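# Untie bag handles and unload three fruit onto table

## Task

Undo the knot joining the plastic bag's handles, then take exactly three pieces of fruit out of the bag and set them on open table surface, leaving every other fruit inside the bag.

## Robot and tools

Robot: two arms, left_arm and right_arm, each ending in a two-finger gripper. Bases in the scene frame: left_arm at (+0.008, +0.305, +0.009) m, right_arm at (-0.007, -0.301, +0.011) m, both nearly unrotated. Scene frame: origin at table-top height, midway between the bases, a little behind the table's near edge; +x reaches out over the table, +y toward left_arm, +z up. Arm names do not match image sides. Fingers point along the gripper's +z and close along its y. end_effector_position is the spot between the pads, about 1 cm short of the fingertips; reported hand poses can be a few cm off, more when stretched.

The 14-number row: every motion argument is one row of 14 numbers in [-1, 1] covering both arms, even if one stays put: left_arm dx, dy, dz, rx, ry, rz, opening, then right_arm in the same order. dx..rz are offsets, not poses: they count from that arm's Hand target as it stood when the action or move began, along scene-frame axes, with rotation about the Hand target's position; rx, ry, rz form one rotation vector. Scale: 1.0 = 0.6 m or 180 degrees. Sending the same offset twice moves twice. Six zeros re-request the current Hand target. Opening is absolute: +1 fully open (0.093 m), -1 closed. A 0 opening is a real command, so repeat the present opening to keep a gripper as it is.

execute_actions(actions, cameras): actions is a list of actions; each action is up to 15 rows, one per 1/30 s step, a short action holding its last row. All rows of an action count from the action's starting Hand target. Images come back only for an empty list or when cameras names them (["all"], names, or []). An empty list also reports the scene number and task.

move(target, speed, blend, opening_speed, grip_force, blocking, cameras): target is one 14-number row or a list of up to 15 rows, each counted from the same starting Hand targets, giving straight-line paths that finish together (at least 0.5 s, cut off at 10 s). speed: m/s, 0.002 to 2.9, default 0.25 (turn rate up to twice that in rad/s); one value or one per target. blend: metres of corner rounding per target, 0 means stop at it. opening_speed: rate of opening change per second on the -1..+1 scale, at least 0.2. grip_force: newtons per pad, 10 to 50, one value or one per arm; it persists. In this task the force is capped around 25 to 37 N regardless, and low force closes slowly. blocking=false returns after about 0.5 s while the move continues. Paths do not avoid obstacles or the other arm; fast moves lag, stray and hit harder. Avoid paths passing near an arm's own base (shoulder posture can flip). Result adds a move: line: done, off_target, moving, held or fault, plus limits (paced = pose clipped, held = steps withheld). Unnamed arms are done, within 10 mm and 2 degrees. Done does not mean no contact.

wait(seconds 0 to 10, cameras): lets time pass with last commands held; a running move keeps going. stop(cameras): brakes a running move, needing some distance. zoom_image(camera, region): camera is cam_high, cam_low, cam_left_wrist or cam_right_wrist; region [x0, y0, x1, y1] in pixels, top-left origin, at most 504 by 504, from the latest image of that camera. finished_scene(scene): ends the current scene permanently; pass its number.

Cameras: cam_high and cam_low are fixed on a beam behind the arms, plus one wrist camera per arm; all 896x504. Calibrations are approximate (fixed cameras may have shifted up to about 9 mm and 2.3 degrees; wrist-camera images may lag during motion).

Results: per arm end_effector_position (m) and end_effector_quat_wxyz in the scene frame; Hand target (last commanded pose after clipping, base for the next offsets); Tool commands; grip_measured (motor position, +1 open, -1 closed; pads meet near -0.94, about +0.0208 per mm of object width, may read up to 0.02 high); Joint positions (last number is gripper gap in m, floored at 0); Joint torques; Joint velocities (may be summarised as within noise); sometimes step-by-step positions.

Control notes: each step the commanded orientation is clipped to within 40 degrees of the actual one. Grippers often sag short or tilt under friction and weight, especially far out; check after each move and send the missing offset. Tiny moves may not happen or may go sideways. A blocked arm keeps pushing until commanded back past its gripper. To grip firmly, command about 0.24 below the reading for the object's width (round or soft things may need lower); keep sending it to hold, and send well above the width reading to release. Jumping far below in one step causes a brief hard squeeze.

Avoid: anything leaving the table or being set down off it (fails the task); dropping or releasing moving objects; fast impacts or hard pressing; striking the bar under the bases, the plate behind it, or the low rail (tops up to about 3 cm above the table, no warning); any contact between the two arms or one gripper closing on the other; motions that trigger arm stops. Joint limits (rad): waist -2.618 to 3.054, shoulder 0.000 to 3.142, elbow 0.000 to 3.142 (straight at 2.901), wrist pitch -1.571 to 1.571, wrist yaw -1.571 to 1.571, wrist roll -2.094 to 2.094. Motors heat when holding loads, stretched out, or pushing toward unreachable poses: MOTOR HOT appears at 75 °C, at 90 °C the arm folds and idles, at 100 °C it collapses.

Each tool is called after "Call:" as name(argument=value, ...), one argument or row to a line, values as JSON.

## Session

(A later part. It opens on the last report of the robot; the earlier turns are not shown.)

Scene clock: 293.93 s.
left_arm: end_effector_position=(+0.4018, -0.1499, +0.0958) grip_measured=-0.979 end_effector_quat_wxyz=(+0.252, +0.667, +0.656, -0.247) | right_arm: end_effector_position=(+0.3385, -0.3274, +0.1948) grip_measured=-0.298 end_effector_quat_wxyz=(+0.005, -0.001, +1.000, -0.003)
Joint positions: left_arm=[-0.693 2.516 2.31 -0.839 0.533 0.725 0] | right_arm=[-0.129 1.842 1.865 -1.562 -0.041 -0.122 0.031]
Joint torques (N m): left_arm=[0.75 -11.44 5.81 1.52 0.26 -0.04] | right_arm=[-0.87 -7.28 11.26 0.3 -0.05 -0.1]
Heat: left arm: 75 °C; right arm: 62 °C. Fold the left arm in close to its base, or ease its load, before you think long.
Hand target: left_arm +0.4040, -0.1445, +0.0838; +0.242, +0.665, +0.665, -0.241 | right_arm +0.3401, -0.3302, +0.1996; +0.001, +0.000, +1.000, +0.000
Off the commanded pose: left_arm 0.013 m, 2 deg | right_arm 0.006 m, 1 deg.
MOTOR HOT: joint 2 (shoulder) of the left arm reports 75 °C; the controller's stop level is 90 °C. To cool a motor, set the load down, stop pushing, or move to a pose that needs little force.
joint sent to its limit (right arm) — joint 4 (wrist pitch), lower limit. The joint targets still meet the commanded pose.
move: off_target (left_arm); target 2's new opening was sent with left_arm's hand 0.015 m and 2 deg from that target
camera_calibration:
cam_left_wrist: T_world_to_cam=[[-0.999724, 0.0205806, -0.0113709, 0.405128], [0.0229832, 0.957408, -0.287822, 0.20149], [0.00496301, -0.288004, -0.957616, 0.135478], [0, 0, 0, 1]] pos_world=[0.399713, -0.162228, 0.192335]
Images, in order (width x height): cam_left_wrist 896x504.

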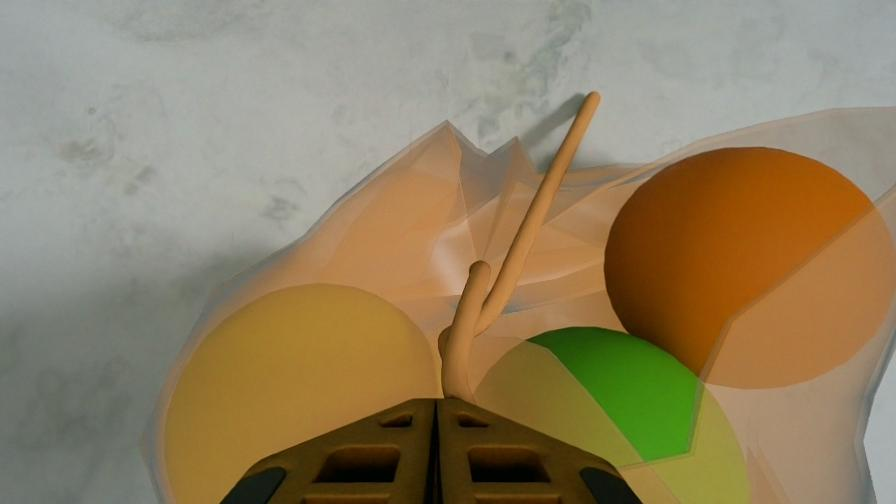

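Call:
move(
  target=[
    [0,0.03,0.1,0,0,0,-0.65,0,0,0,0,0,0,-0.4],
    [-0.307,0.7075,0.144,0,0,0.38,-0.4,0,0,0,0,0,0,-0.4],
    [-0.307,0.7075,0.144,0,0,0.38,-0.4,0.0865,0.275,-0.1,0,0,0.5,-0.4],
  ],
  speed=[0.15,0.4,0.25],
  blend=[0.02,0.05,0],
  cameras=["cam_right_wrist"],
)

Call:
zoom_image(
  camera="cam_right_wrist",
  region=[300, 150, 650, 450],
)

Scene clock: 322.30 s.
left_arm: end_effector_position=(+0.2254, +0.2811, +0.1770) grip_measured=-0.402 end_effector_quat_wxyz=(+0.348, +0.175, +0.919, -0.057) | right_arm: end_effector_position=(+0.3842, -0.1670, +0.1377) grip_measured=-0.398 end_effector_quat_wxyz=(+0.007, +0.703, -0.711, -0.008)
Joint positions: left_arm=[0.161 0.749 0.744 -0.915 0.323 0.403 0.026] | right_arm=[0.295 2.11 2.048 -1.49 -0.041 -1.257 0.026]
Joint torques (N m): left_arm=[0.66 -0.77 6.22 1.59 0.29 0.07] | right_arm=[-0.05 -9.18 11.18 0.54 -0.01 -0.11]
Heat: left arm: 73 °C; right arm: 62 °C. Fold the left arm in close to its base, or ease its load, before you think long.
Hand target: left_arm +0.2198, +0.2801, +0.1702; +0.335, +0.176, +0.923, -0.063 | right_arm +0.3920, -0.1651, +0.1396; -0.001, +0.707, -0.707, +0.000
Off the commanded pose: left_arm 0.009 m, 2 deg | right_arm 0.008 m, 1 deg.
MOTOR HOT: still on. Joint 2 (shoulder) of the left arm reports 73 °C.
move: done; blend cut to 0 m at target 1, 0 m at target 2
camera_calibration:
cam_right_wrist: T_world_to_cam=[[0.999774, -0.00135868, -0.0212075, -0.381661], [0.00738307, -0.913583, 0.406586, -0.171572], [-0.0199272, -0.406651, -0.913366, 0.151365], [0, 0, 0, 1]] pos_world=[0.385857, -0.095711, 0.199916]
Images, in order (width x height): cam_right_wrist 896x504.

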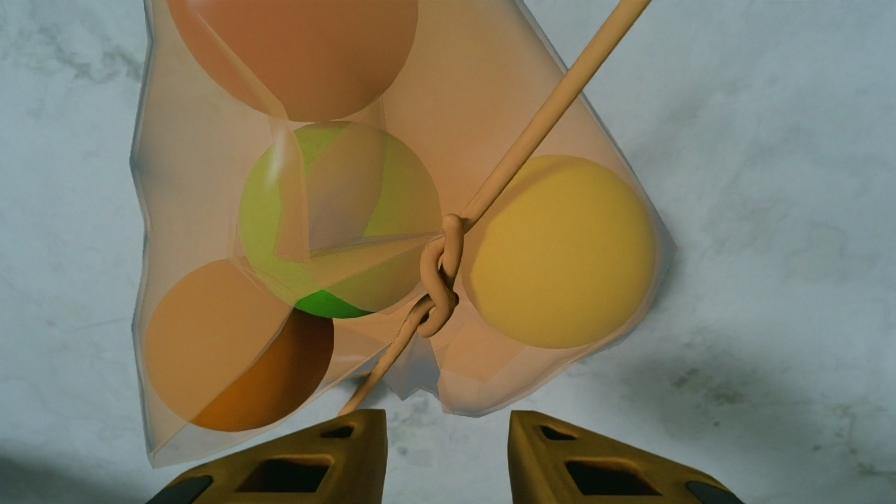

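Scaled by 1.440 from the camera's 896x504 image, which has a finer 1280x720 frame.

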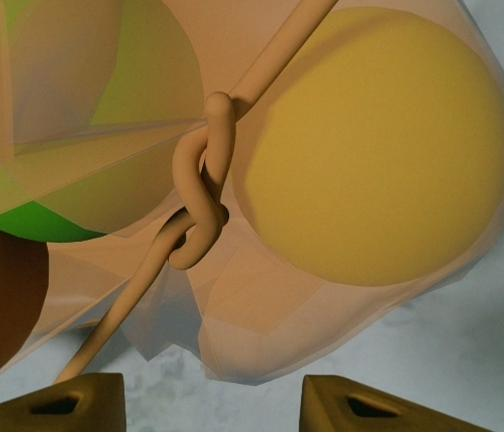

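Call:
move(
  target=[0,0,0,0,0,0,-0.4,0.0025,0.0285,-0.085,0,0,0,-0.55],
  speed=0.12,
  cameras=["cam_right_wrist"],
)

Call:
zoom_image(
  camera="cam_right_wrist",
  region=[330, 250, 570, 504],
)

Scene clock: 338.10 s.
left_arm: end_effector_position=(+0.2254, +0.2811, +0.1770) grip_measured=-0.402 end_effector_quat_wxyz=(+0.348, +0.175, +0.919, -0.057) | right_arm: end_effector_position=(+0.3932, -0.1475, +0.0956) grip_measured=-0.548 end_effector_quat_wxyz=(-0.006, +0.709, -0.705, -0.002)
Joint positions: left_arm=[0.161 0.749 0.744 -0.915 0.323 0.403 0.026] | right_arm=[0.335 2.134 1.921 -1.309 -0.041 -1.233 0.019]
Joint torques (N m): left_arm=[0.75 -0.75 6.2 1.59 0.31 0.06] | right_arm=[-0.01 -10.14 7.02 0.72 0 0.12]
Heat: left arm: 62 °C; right arm: 59 °C.
Hand target: left_arm +0.2198, +0.2801, +0.1702; +0.335, +0.176, +0.923, -0.063 | right_arm +0.3936, -0.1480, +0.0887; -0.001, +0.707, -0.707, +0.000
Off the commanded pose: left_arm 0.009 m, 2 deg | right_arm 0.007 m, 1 deg.
MOTOR HOT: cleared for the motors of the left arm.
move: done
camera_calibration:
cam_right_wrist: T_world_to_cam=[[0.999857, 0.0160112, 0.00545478, -0.39147], [0.0125267, -0.917612, 0.39728, -0.138488], [0.0113663, -0.397155, -0.917681, 0.110553], [0, 0, 0, 1]] pos_world=[0.391892, -0.076904, 0.158606]
Images, in order (width x height): cam_right_wrist 896x504.

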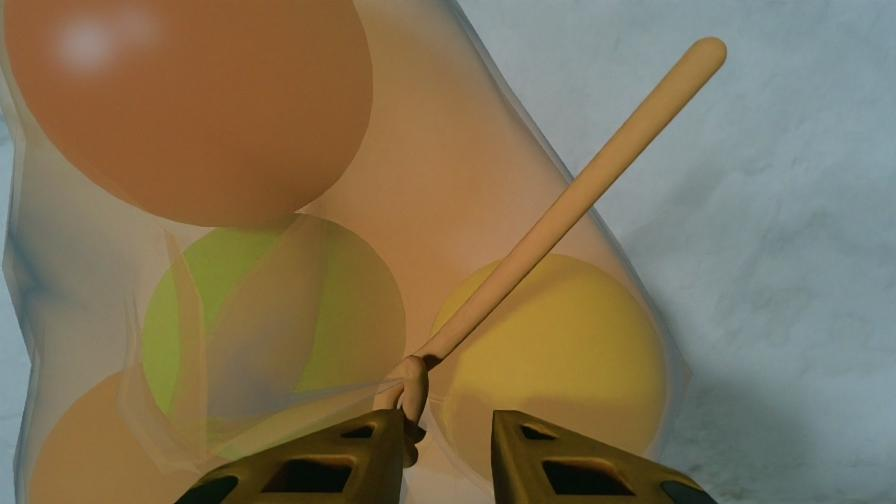

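Scaled by 1.984 from the camera's 896x504 image, which has a finer 1280x720 frame.

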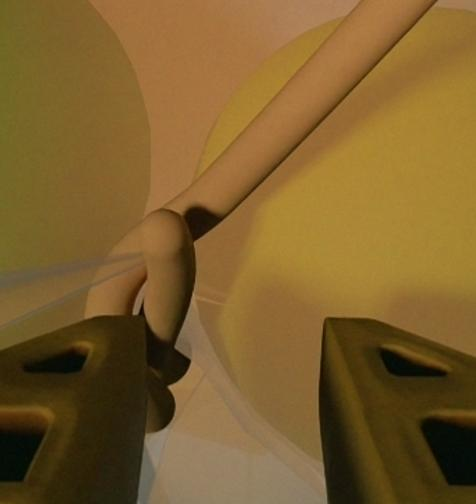

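Call:
move(
  target=[
    [0,0,0,0,0,0,-0.4,-0.0115,0.0,0.01,0,0,0,-0.73],
    [0,0,0,0,0,0,-0.4,-0.0115,0.0,-0.028,0,0,0,-0.73],
  ],
  speed=0.08,
  cameras=["cam_right_wrist"],
)

Call:
zoom_image(
  camera="cam_right_wrist",
  region=[330, 250, 570, 504],
)

Scene clock: 360.37 s.
left_arm: end_effector_position=(+0.2254, +0.2811, +0.1770) grip_measured=-0.402 end_effector_quat_wxyz=(+0.348, +0.175, +0.919, -0.057) | right_arm: end_effector_position=(+0.3858, -0.1475, +0.0741) grip_measured=-0.729 end_effector_quat_wxyz=(+0.005, +0.709, -0.705, -0.007)
Joint positions: left_arm=[0.161 0.749 0.744 -0.915 0.323 0.403 0.026] | right_arm=[0.343 2.134 1.836 -1.248 -0.041 -1.226 0.01]
Joint torques (N m): left_arm=[0.75 -0.8 6.24 1.59 0.31 0.06] | right_arm=[-0.14 -12.16 5.24 0.84 0.01 0.11]
Heat: left arm: 54 °C; right arm: 57 °C.
Hand target: left_arm +0.2198, +0.2801, +0.1702; +0.335, +0.176, +0.923, -0.063 | right_arm +0.3867, -0.1480, +0.0719; -0.001, +0.707, -0.707, +0.000
Off the commanded pose: left_arm 0.009 m, 2 deg | right_arm 0.002 m, 1 deg.
move: done
camera_calibration:
cam_right_wrist: T_world_to_cam=[[0.999731, 0.0155671, -0.01721, -0.382338], [0.0211966, -0.914438, 0.40417, -0.133266], [-0.0094457, -0.404426, -0.914522, 0.0976807], [0, 0, 0, 1]] pos_world=[0.385983, -0.0764071, 0.136613]
Images, in order (width x height): cam_right_wrist 896x504.

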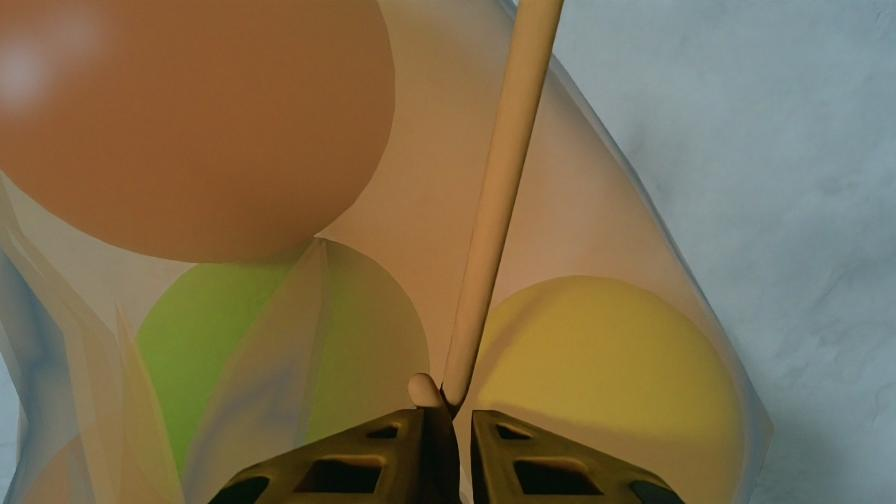

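Scaled by 1.984 from the camera's 896x504 image, which has a finer 1280x720 frame.

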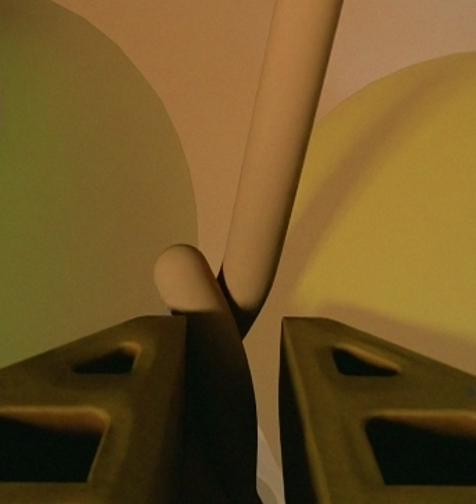

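Call:
move(
  target=[
    [0,0,0,0,0,0,-0.4,0,0,0,0,0,0,-1],
  ],
  cameras=["cam_right_wrist"],
)

Call:
zoom_image(
  camera="cam_right_wrist",
  region=[330, 250, 570, 504],
)

Scene clock: 372.00 s.
left_arm: end_effector_position=(+0.2254, +0.2811, +0.1770) grip_measured=-0.402 end_effector_quat_wxyz=(+0.348, +0.175, +0.919, -0.057) | right_arm: end_effector_position=(+0.3858, -0.1476, +0.0723) grip_measured=-0.987 end_effector_quat_wxyz=(+0.004, +0.709, -0.705, -0.007)
Joint positions: left_arm=[0.161 0.749 0.744 -0.915 0.323 0.403 0.026] | right_arm=[0.343 2.134 1.828 -1.24 -0.041 -1.225 0]
Joint torques (N m): left_arm=[0.61 -0.84 6.2 1.59 0.32 0.08] | right_arm=[-0.08 -12.03 6.01 0.77 0.07 0.1]
Heat: left arm: 51 °C; right arm: 55 °C.
Hand target: left_arm +0.2198, +0.2801, +0.1702; +0.335, +0.176, +0.923, -0.063 | right_arm +0.3867, -0.1480, +0.0718; -0.001, +0.707, -0.707, +0.000
Off the commanded pose: left_arm 0.009 m, 2 deg | right_arm 0.001 m, 1 deg.
move: done
camera_calibration:
cam_right_wrist: T_world_to_cam=[[0.999748, 0.0152274, -0.0165057, -0.382497], [0.0205984, -0.91457, 0.403902, -0.132281], [-0.00894522, -0.40414, -0.914654, 0.0958806], [0, 0, 0, 1]] pos_world=[0.385983, -0.0764071, 0.134813]
Images, in order (width x height): cam_right_wrist 896x504.

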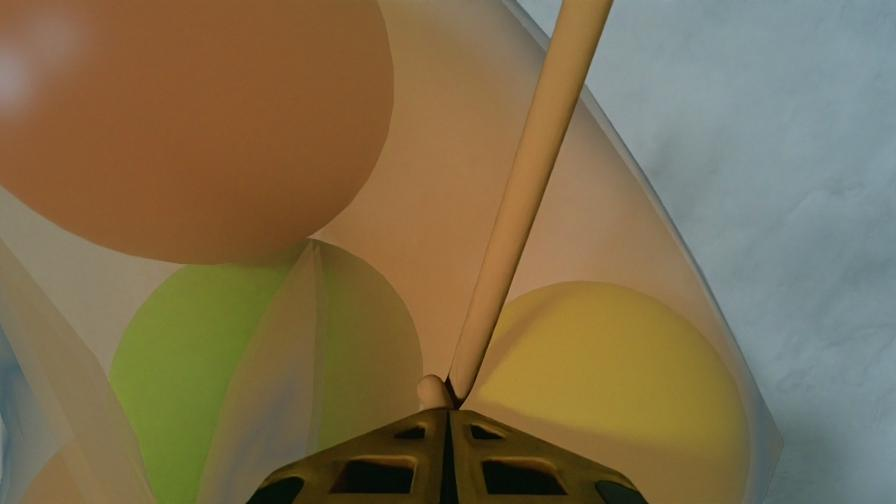

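Scaled by 1.984 from the camera's 896x504 image, which has a finer 1280x720 frame.

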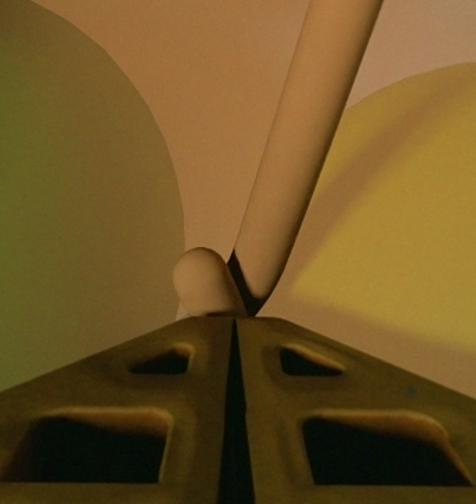

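Call:
move(
  target=[
    [0,0,0,0,0,0,-0.4,0.0,0.0,0.03,0,0,0,-1],
    [0,0,0,0,0,0,-0.4,0.0,0.0,0.03,0,0,0,-0.66],
  ],
  speed=0.1,
  cameras=["cam_right_wrist"],
)

Call:
zoom_image(
  camera="cam_right_wrist",
  region=[330, 250, 570, 504],
)

Scene clock: 388.23 s.
left_arm: end_effector_position=(+0.2254, +0.2811, +0.1770) grip_measured=-0.402 end_effector_quat_wxyz=(+0.348, +0.175, +0.919, -0.057) | right_arm: end_effector_position=(+0.3844, -0.1480, +0.0744) grip_measured=-0.662 end_effector_quat_wxyz=(+0.008, +0.709, -0.705, -0.009)
Joint positions: left_arm=[0.161 0.749 0.744 -0.915 0.323 0.403 0.026] | right_arm=[0.343 2.134 1.837 -1.255 -0.041 -1.225 0.013]
Joint torques (N m): left_arm=[0.73 -0.81 6.17 1.58 0.32 0.07] | right_arm=[-0.18 -12.72 10.93 0.21 0 0.07]
Heat: left arm: 49 °C; right arm: 53 °C.
Hand target: left_arm +0.2198, +0.2801, +0.1702; +0.335, +0.176, +0.923, -0.063 | right_arm +0.3867, -0.1480, +0.0899; -0.001, +0.707, -0.707, +0.000
Off the commanded pose: left_arm 0.009 m, 2 deg | right_arm 0.016 m, 1 deg.
move: off_target (right_arm); target 2's new opening was sent with right_arm's hand 0.016 m and 1 deg from that target
camera_calibration:
cam_right_wrist: T_world_to_cam=[[0.999615, 0.014992, -0.0233551, -0.380387], [0.0231883, -0.913555, 0.406053, -0.134607], [-0.0152486, -0.406438, -0.913551, 0.0995475], [0, 0, 0, 1]] pos_world=[0.38488, -0.0768081, 0.136715]
Images, in order (width x height): cam_right_wrist 896x504.

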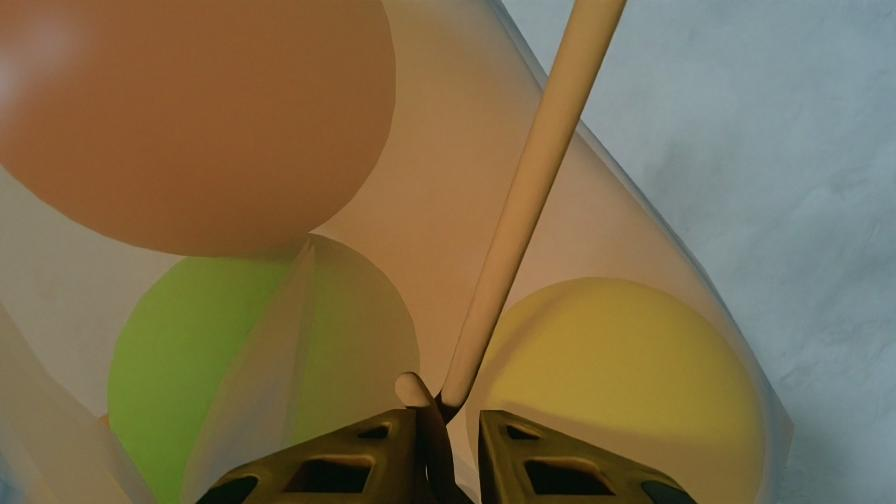

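Scaled by 1.984 from the camera's 896x504 image, which has a finer 1280x720 frame.

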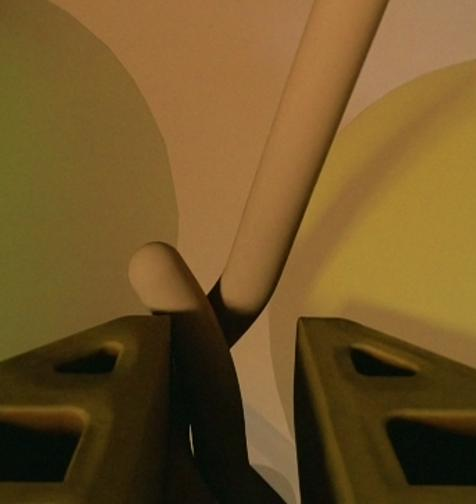

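Call:
move(
  target=[
    [0,0,0,0,0,0,-0.4,-0.003,0.0,-0.066,0,0,0,-0.66],
    [0,0,0,0,0,0,-0.4,-0.003,0.0,-0.066,0,0,0,-1],
  ],
  speed=0.08,
  cameras=["cam_right_wrist"],
)

Call:
zoom_image(
  camera="cam_right_wrist",
  region=[330, 250, 570, 504],
)

Scene clock: 397.17 s.
left_arm: end_effector_position=(+0.2254, +0.2811, +0.1770) grip_measured=-0.402 end_effector_quat_wxyz=(+0.348, +0.175, +0.919, -0.057) | right_arm: end_effector_position=(+0.3872, -0.1452, +0.0668) grip_measured=-0.987 end_effector_quat_wxyz=(-0.013, +0.710, -0.704, +0.001)
Joint positions: left_arm=[0.161 0.749 0.744 -0.915 0.323 0.403 0.026] | right_arm=[0.348 2.106 1.762 -1.162 -0.041 -1.222 0]
Joint torques (N m): left_arm=[0.79 -0.77 6.17 1.61 0.31 0.06] | right_arm=[-0.17 -8.79 4.88 0.91 0.02 0.1]
Heat: left arm: 48 °C; right arm: 55 °C.
Hand target: left_arm +0.2198, +0.2801, +0.1702; +0.335, +0.176, +0.923, -0.063 | right_arm +0.3848, -0.1481, +0.0501; -0.001, +0.707, -0.707, +0.000
Off the commanded pose: left_arm 0.009 m, 2 deg | right_arm 0.017 m, 2 deg.
move: off_target (right_arm); target 2's new opening was sent with right_arm's hand 0.020 m and 2 deg from that target
camera_calibration:
cam_right_wrist: T_world_to_cam=[[0.999631, 0.0179583, 0.0203629, -0.385963], [0.00854561, -0.919992, 0.391843, -0.123307], [0.0257706, -0.391524, -0.919807, 0.0804781], [0, 0, 0, 1]] pos_world=[0.384801, -0.0750011, 0.130201]
Images, in order (width x height): cam_right_wrist 896x504.

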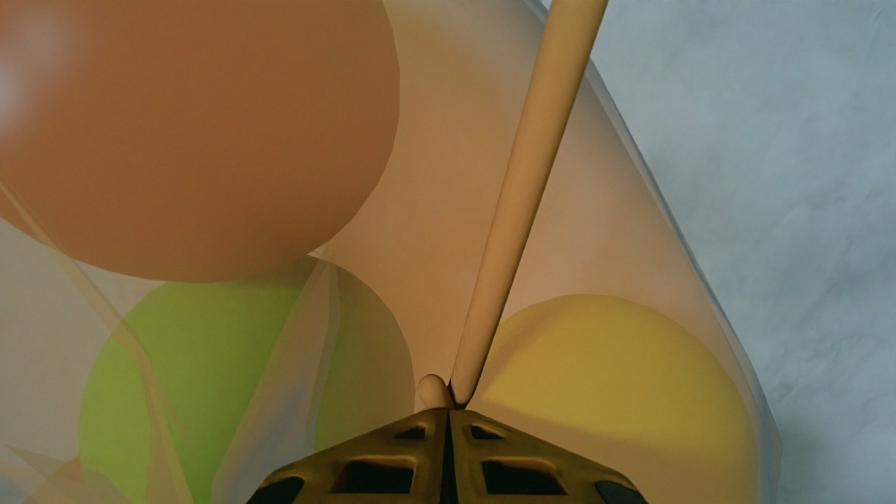

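Scaled by 1.984 from the camera's 896x504 image, which has a finer 1280x720 frame.

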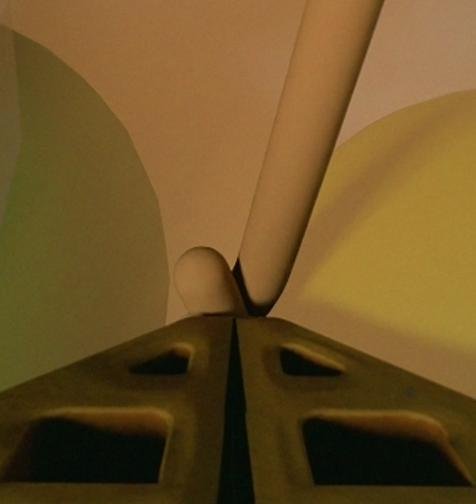

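Call:
move(
  target=[
    [0,0,0,0,0,0,-0.4,0.0,0.02,0.19,0,0,0,-0.5],
  ],
  speed=0.15,
  cameras=["cam_right_wrist"],
)

Call:
zoom_image(
  camera="cam_right_wrist",
  region=[330, 200, 570, 440],
)

Scene clock: 428.77 s.
left_arm: end_effector_position=(+0.2254, +0.2811, +0.1770) grip_measured=-0.402 end_effector_quat_wxyz=(+0.348, +0.175, +0.919, -0.057) | right_arm: end_effector_position=(+0.3859, -0.1357, +0.1636) grip_measured=-0.502 end_effector_quat_wxyz=(-0.017, +0.709, -0.705, +0.002)
Joint positions: left_arm=[0.161 0.749 0.744 -0.915 0.323 0.403 0.026] | right_arm=[0.362 2.133 2.193 -1.557 -0.041 -1.204 0.021]
Joint torques (N m): left_arm=[0.7 -0.75 6.23 1.59 0.29 0.06] | right_arm=[0.1 -9.52 10.24 0.31 0.02 0.09]
Heat: left arm: 45 °C; right arm: 52 °C.
Hand target: left_arm +0.2198, +0.2801, +0.1702; +0.335, +0.176, +0.923, -0.063 | right_arm +0.3848, -0.1360, +0.1642; -0.001, +0.707, -0.707, +0.000
Off the commanded pose: left_arm 0.009 m, 2 deg | right_arm 0.001 m, 2 deg.
joint sent to its limit (right arm) — joint 4 (wrist pitch), lower limit. The joint targets still meet the commanded pose.
move: done
camera_calibration:
cam_right_wrist: T_world_to_cam=[[0.999516, 0.0147375, 0.0274075, -0.388375], [0.00295384, -0.9217, 0.387892, -0.149854], [0.030978, -0.387623, -0.921297, 0.172066], [0, 0, 0, 1]] pos_world=[0.383299, -0.0657, 0.227296]
Images, in order (width x height): cam_right_wrist 896x504.

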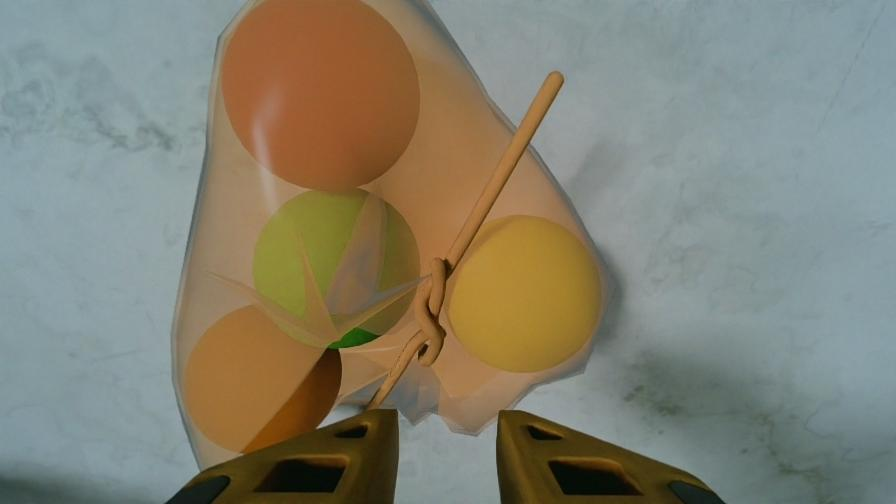

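Scaled by 2.100 from the camera's 896x504 image, which has a finer 1280x720 frame.

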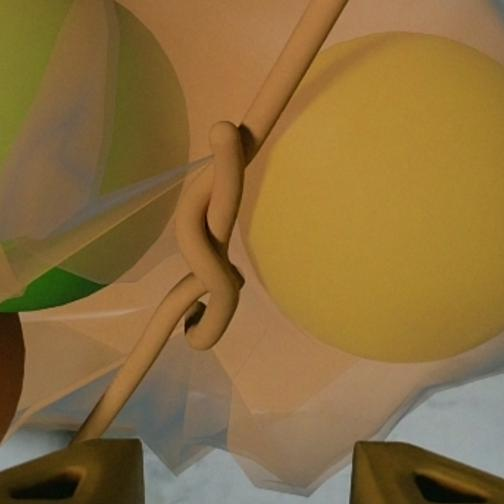

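Call:
move(
  target=[
    [0,0,0,0,0,0,-0.4,-0.001,-0.08,-0.115,0,0,0,-0.73],
  ],
  speed=0.12,
  cameras=["cam_right_wrist"],
)

Call:
zoom_image(
  camera="cam_right_wrist",
  region=[330, 260, 570, 504],
)

Scene clock: 470.23 s.
left_arm: end_effector_position=(+0.2254, +0.2811, +0.1770) grip_measured=-0.402 end_effector_quat_wxyz=(+0.348, +0.175, +0.919, -0.057) | right_arm: end_effector_position=(+0.3821, -0.1803, +0.0823) grip_measured=-0.728 end_effector_quat_wxyz=(+0.016, +0.707, -0.707, -0.013)
Joint positions: left_arm=[0.161 0.749 0.744 -0.915 0.323 0.403 0.026] | right_arm=[0.269 2.1 1.81 -1.285 -0.041 -1.293 0.01]
Joint torques (N m): left_arm=[0.72 -0.75 6.24 1.59 0.32 0.07] | right_arm=[-0.81 -14.71 6.52 0.52 0 -0.12]
Heat: left arm: 43 °C; right arm: 54 °C.
Hand target: left_arm +0.2198, +0.2801, +0.1702; +0.335, +0.176, +0.923, -0.063 | right_arm +0.3842, -0.1840, +0.0952; -0.001, +0.707, -0.707, +0.000
Off the commanded pose: left_arm 0.009 m, 2 deg | right_arm 0.014 m, 2 deg.
move: off_target (right_arm)
camera_calibration:
cam_right_wrist: T_world_to_cam=[[0.999087, 0.00834062, -0.041908, -0.376967], [0.0248626, -0.91112, 0.411391, -0.167802], [-0.034752, -0.412057, -0.910495, 0.0998212], [0, 0, 0, 1]] pos_world=[0.384263, -0.108612, 0.144121]
Images, in order (width x height): cam_right_wrist 896x504.

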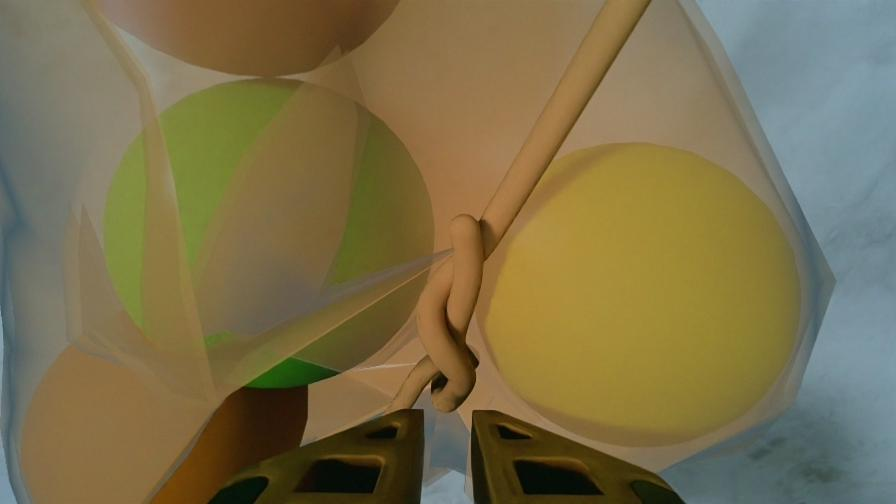

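Scaled by 2.066 from the camera's 896x504 image, which has a finer 1280x720 frame.

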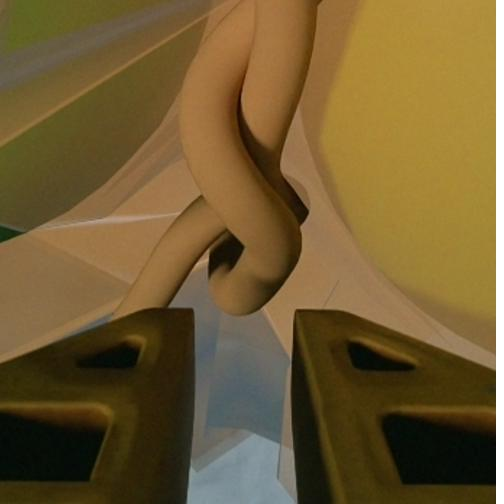

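Call:
move(
  target=[
    [0,0,0,0,0,0,-0.4,0.001,0.021,-0.012,0,0,0,-0.66],
  ],
  speed=0.06,
  cameras=["cam_right_wrist"],
)

Call:
zoom_image(
  camera="cam_right_wrist",
  region=[330, 260, 570, 504],
)

Scene clock: 496.00 s.
left_arm: end_effector_position=(+0.2254, +0.2811, +0.1770) grip_measured=-0.402 end_effector_quat_wxyz=(+0.348, +0.175, +0.919, -0.057) | right_arm: end_effector_position=(+0.3840, -0.1718, +0.0819) grip_measured=-0.662 end_effector_quat_wxyz=(+0.009, +0.709, -0.705, -0.009)
Joint positions: left_arm=[0.161 0.749 0.744 -0.915 0.323 0.403 0.026] | right_arm=[0.288 2.1 1.81 -1.267 -0.041 -1.281 0.013]
Joint torques (N m): left_arm=[0.68 -0.83 6.13 1.59 0.33 0.07] | right_arm=[0.03 -12.9 6.9 0.59 -0.01 0.09]
Heat: left arm: 43 °C; right arm: 53 °C.
Hand target: left_arm +0.2198, +0.2801, +0.1702; +0.335, +0.176, +0.923, -0.063 | right_arm +0.3848, -0.1714, +0.0880; -0.001, +0.707, -0.707, +0.000
Off the commanded pose: left_arm 0.009 m, 2 deg | right_arm 0.006 m, 2 deg.
move: done
camera_calibration:
cam_right_wrist: T_world_to_cam=[[0.999562, 0.0151427, -0.0254243, -0.379226], [0.0241869, -0.913067, 0.407092, -0.15965], [-0.0170496, -0.407529, -0.913033, 0.0972206], [0, 0, 0, 1]] pos_world=[0.384579, -0.100408, 0.144116]
Images, in order (width x height): cam_right_wrist 896x504.

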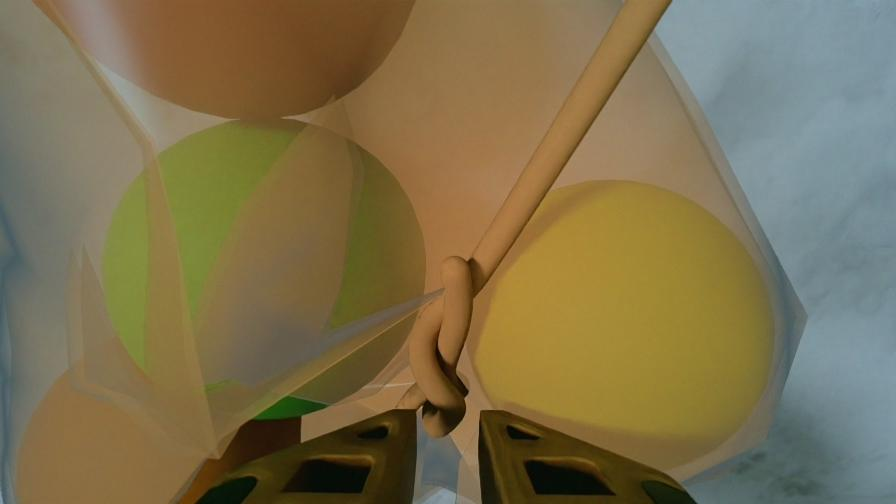

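Scaled by 2.066 from the camera's 896x504 image, which has a finer 1280x720 frame.

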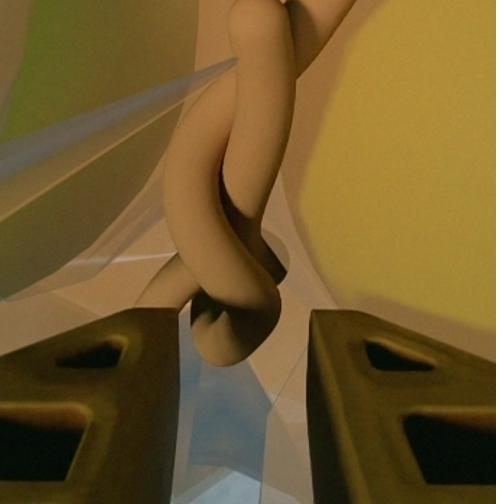

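Call:
move(
  target=[
    [0,0,0,0,0,0,-0.4,-0.003,0.010,-0.02,0,0,0,-0.66],
    [0,0,0,0,0,0,-0.4,-0.003,0.010,-0.02,0,0,0,-1],
  ],
  speed=0.06,
  cameras=["cam_right_wrist"],
)

Call:
zoom_image(
  camera="cam_right_wrist",
  region=[330, 260, 570, 504],
)

Scene clock: 508.73 s.
left_arm: end_effector_position=(+0.2254, +0.2811, +0.1770) grip_measured=-0.402 end_effector_quat_wxyz=(+0.348, +0.175, +0.919, -0.057) | right_arm: end_effector_position=(+0.3838, -0.1657, +0.0734) grip_measured=-0.955 end_effector_quat_wxyz=(+0.004, +0.709, -0.706, -0.007)
Joint positions: left_arm=[0.161 0.749 0.744 -0.915 0.323 0.403 0.026] | right_arm=[0.303 2.1 1.778 -1.224 -0.041 -1.264 0]
Joint torques (N m): left_arm=[0.72 -0.83 6.19 1.58 0.32 0.08] | right_arm=[0.14 -12.25 6.2 0.64 -0.01 0.11]
Heat: left arm: 42 °C; right arm: 53 °C.
Hand target: left_arm +0.2198, +0.2801, +0.1702; +0.335, +0.176, +0.923, -0.063 | right_arm +0.3830, -0.1655, +0.0761; -0.001, +0.707, -0.707, +0.000
Off the commanded pose: left_arm 0.009 m, 2 deg | right_arm 0.003 m, 1 deg.
move: done
camera_calibration:
cam_right_wrist: T_world_to_cam=[[0.999781, 0.0136657, -0.0158228, -0.380453], [0.018898, -0.914414, 0.404338, -0.148722], [-0.00894307, -0.404549, -0.914473, 0.0894499], [0, 0, 0, 1]] pos_world=[0.383981, -0.0946075, 0.135914]
Images, in order (width x height): cam_right_wrist 896x504.

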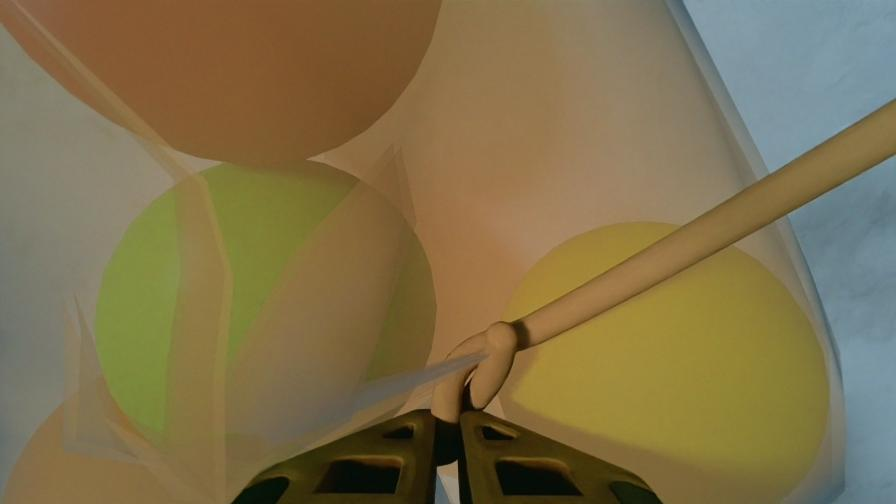

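Scaled by 2.066 from the camera's 896x504 image, which has a finer 1280x720 frame.

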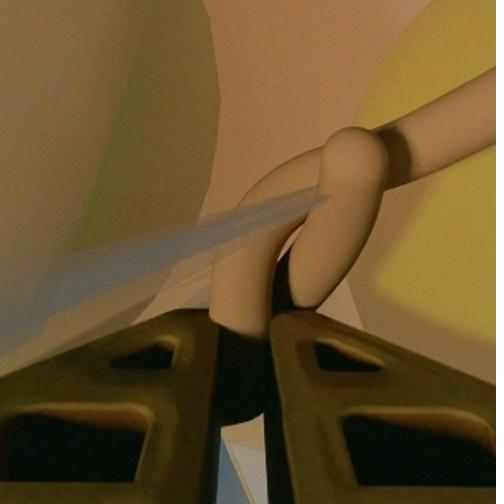

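Call:
move(
  target=[
    [0,0,0,0,0,0,-0.4,-0.01,-0.09,0.07,0,0,0,-1],
  ],
  speed=0.07,
  cameras=["cam_right_wrist","cam_high"],
)

Call:
zoom_image(
  camera="cam_right_wrist",
  region=[330, 200, 630, 504],
)

Call:
zoom_image(
  camera="cam_high",
  region=[360, 150, 520, 270],
)

Scene clock: 525.10 s.
left_arm: end_effector_position=(+0.2254, +0.2811, +0.1770) grip_measured=-0.402 end_effector_quat_wxyz=(+0.348, +0.175, +0.919, -0.057) | right_arm: end_effector_position=(+0.3803, -0.2150, +0.1013) grip_measured=-0.955 end_effector_quat_wxyz=(+0.007, +0.707, -0.707, -0.007)
Joint positions: left_arm=[0.161 0.749 0.744 -0.915 0.323 0.403 0.026] | right_arm=[0.184 2.032 1.778 -1.302 -0.041 -1.379 0]
Joint torques (N m): left_arm=[0.7 -0.76 6.24 1.58 0.3 0.07] | right_arm=[-1.09 -13.89 8.49 0.18 -0.06 -0.08]
Heat: left arm: 42 °C; right arm: 52 °C.
Hand target: left_arm +0.2198, +0.2801, +0.1702; +0.335, +0.176, +0.923, -0.063 | right_arm +0.3771, -0.2195, +0.1181; -0.001, +0.707, -0.707, +0.000
Off the commanded pose: left_arm 0.009 m, 2 deg | right_arm 0.018 m, 1 deg.
move: off_target (right_arm)
camera_calibration:
cam_right_wrist: T_world_to_cam=[[0.999744, 0.0095539, -0.0205191, -0.37625], [0.0170904, -0.913006, 0.407587, -0.204236], [-0.01484, -0.407833, -0.912936, 0.0962765], [0, 0, 0, 1]] pos_world=[0.381073, -0.14361, 0.163418]
Images, in order (width x height): cam_high 896x504, cam_right_wrist 896x504.

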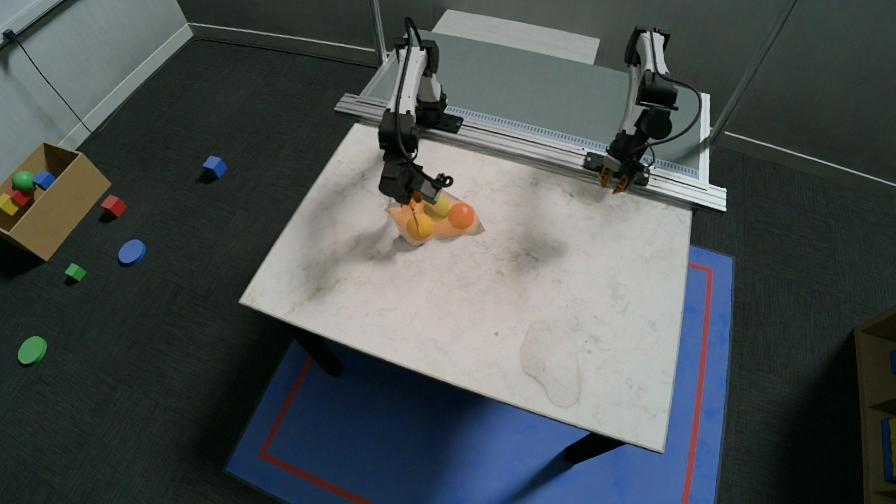

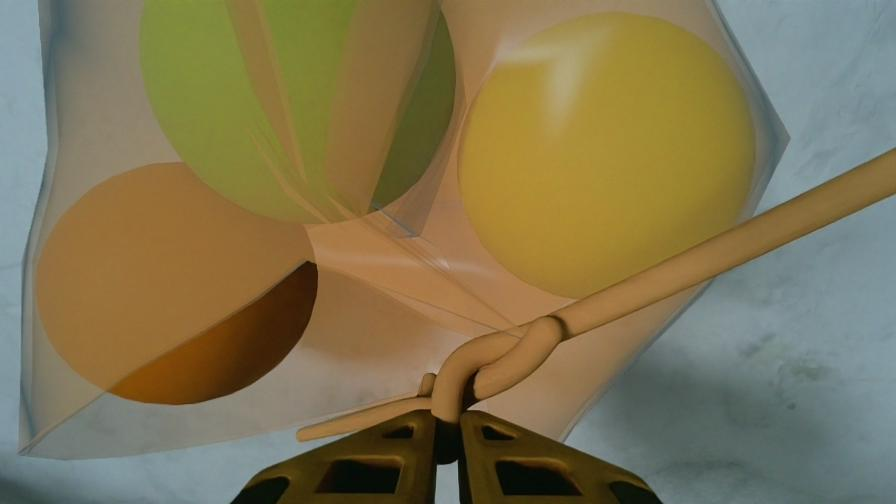

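Scaled by 1.658 from the camera's 896x504 image, which has a finer 1280x720 frame.

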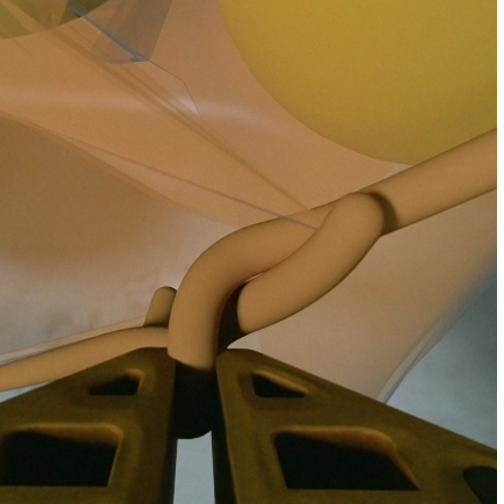

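Scaled by 3.150 from the camera's 896x504 image, which has a finer 1280x720 frame.

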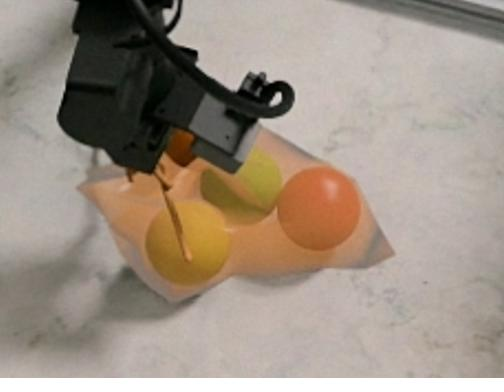

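Call:
move(
  target=[
    [0,0,0,0,0,0,-0.4,0.0,-0.09,0.04,0,0,0,-1],
  ],
  speed=0.07,
  cameras=["cam_right_wrist","cam_high"],
)

Call:
zoom_image(
  camera="cam_right_wrist",
  region=[330, 200, 630, 504],
)

Call:
zoom_image(
  camera="cam_high",
  region=[360, 150, 520, 270],
)

Scene clock: 538.90 s.
left_arm: end_effector_position=(+0.2254, +0.2811, +0.1770) grip_measured=-0.402 end_effector_quat_wxyz=(+0.348, +0.175, +0.919, -0.057) | right_arm: end_effector_position=(+0.3750, -0.2708, +0.1184) grip_measured=-0.955 end_effector_quat_wxyz=(+0.018, +0.707, -0.707, -0.016)
Joint positions: left_arm=[0.161 0.749 0.744 -0.915 0.323 0.403 0.026] | right_arm=[0.04 2.011 1.805 -1.385 -0.041 -1.523 0]
Joint torques (N m): left_arm=[0.75 -0.77 6.19 1.58 0.31 0.06] | right_arm=[-0.88 -13.72 11.18 0.07 -0.08 -0.11]
Heat: left arm: 42 °C; right arm: 52 °C.
Hand target: left_arm +0.2198, +0.2801, +0.1702; +0.335, +0.176, +0.923, -0.063 | right_arm +0.3771, -0.2734, +0.1421; -0.001, +0.707, -0.707, +0.000
Off the commanded pose: left_arm 0.009 m, 2 deg | right_arm 0.024 m, 3 deg.
move: off_target (right_arm)
camera_calibration:
cam_right_wrist: T_world_to_cam=[[0.998754, 0.00901084, -0.0490784, -0.366447], [0.0283578, -0.911788, 0.40968, -0.266217], [-0.0410576, -0.410561, -0.910908, 0.0979661], [0, 0, 0, 1]] pos_world=[0.377562, -0.199211, 0.180317]
Images, in order (width x height): cam_high 896x504, cam_right_wrist 896x504.

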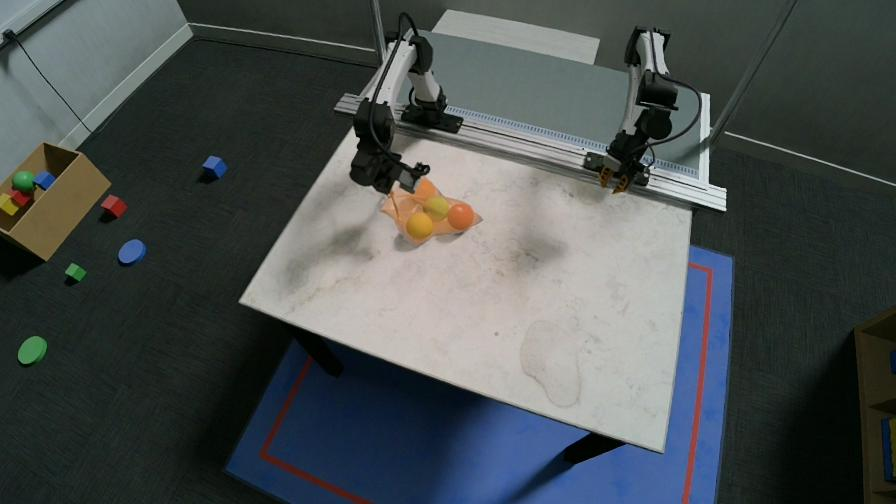

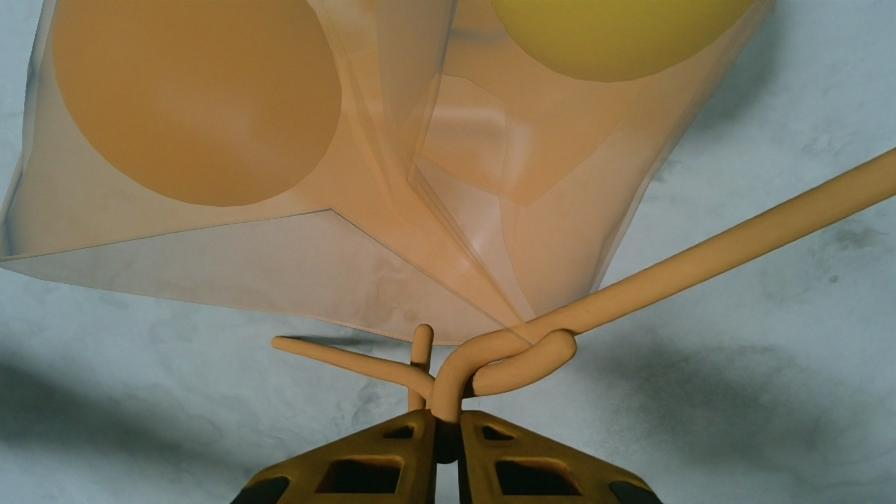

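Scaled by 1.658 from the camera's 896x504 image, which has a finer 1280x720 frame.

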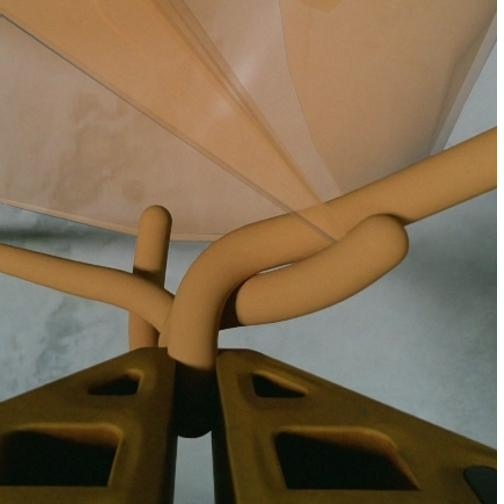

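Scaled by 3.150 from the camera's 896x504 image, which has a finer 1280x720 frame.

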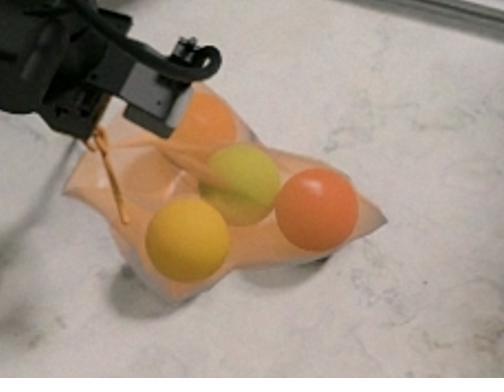

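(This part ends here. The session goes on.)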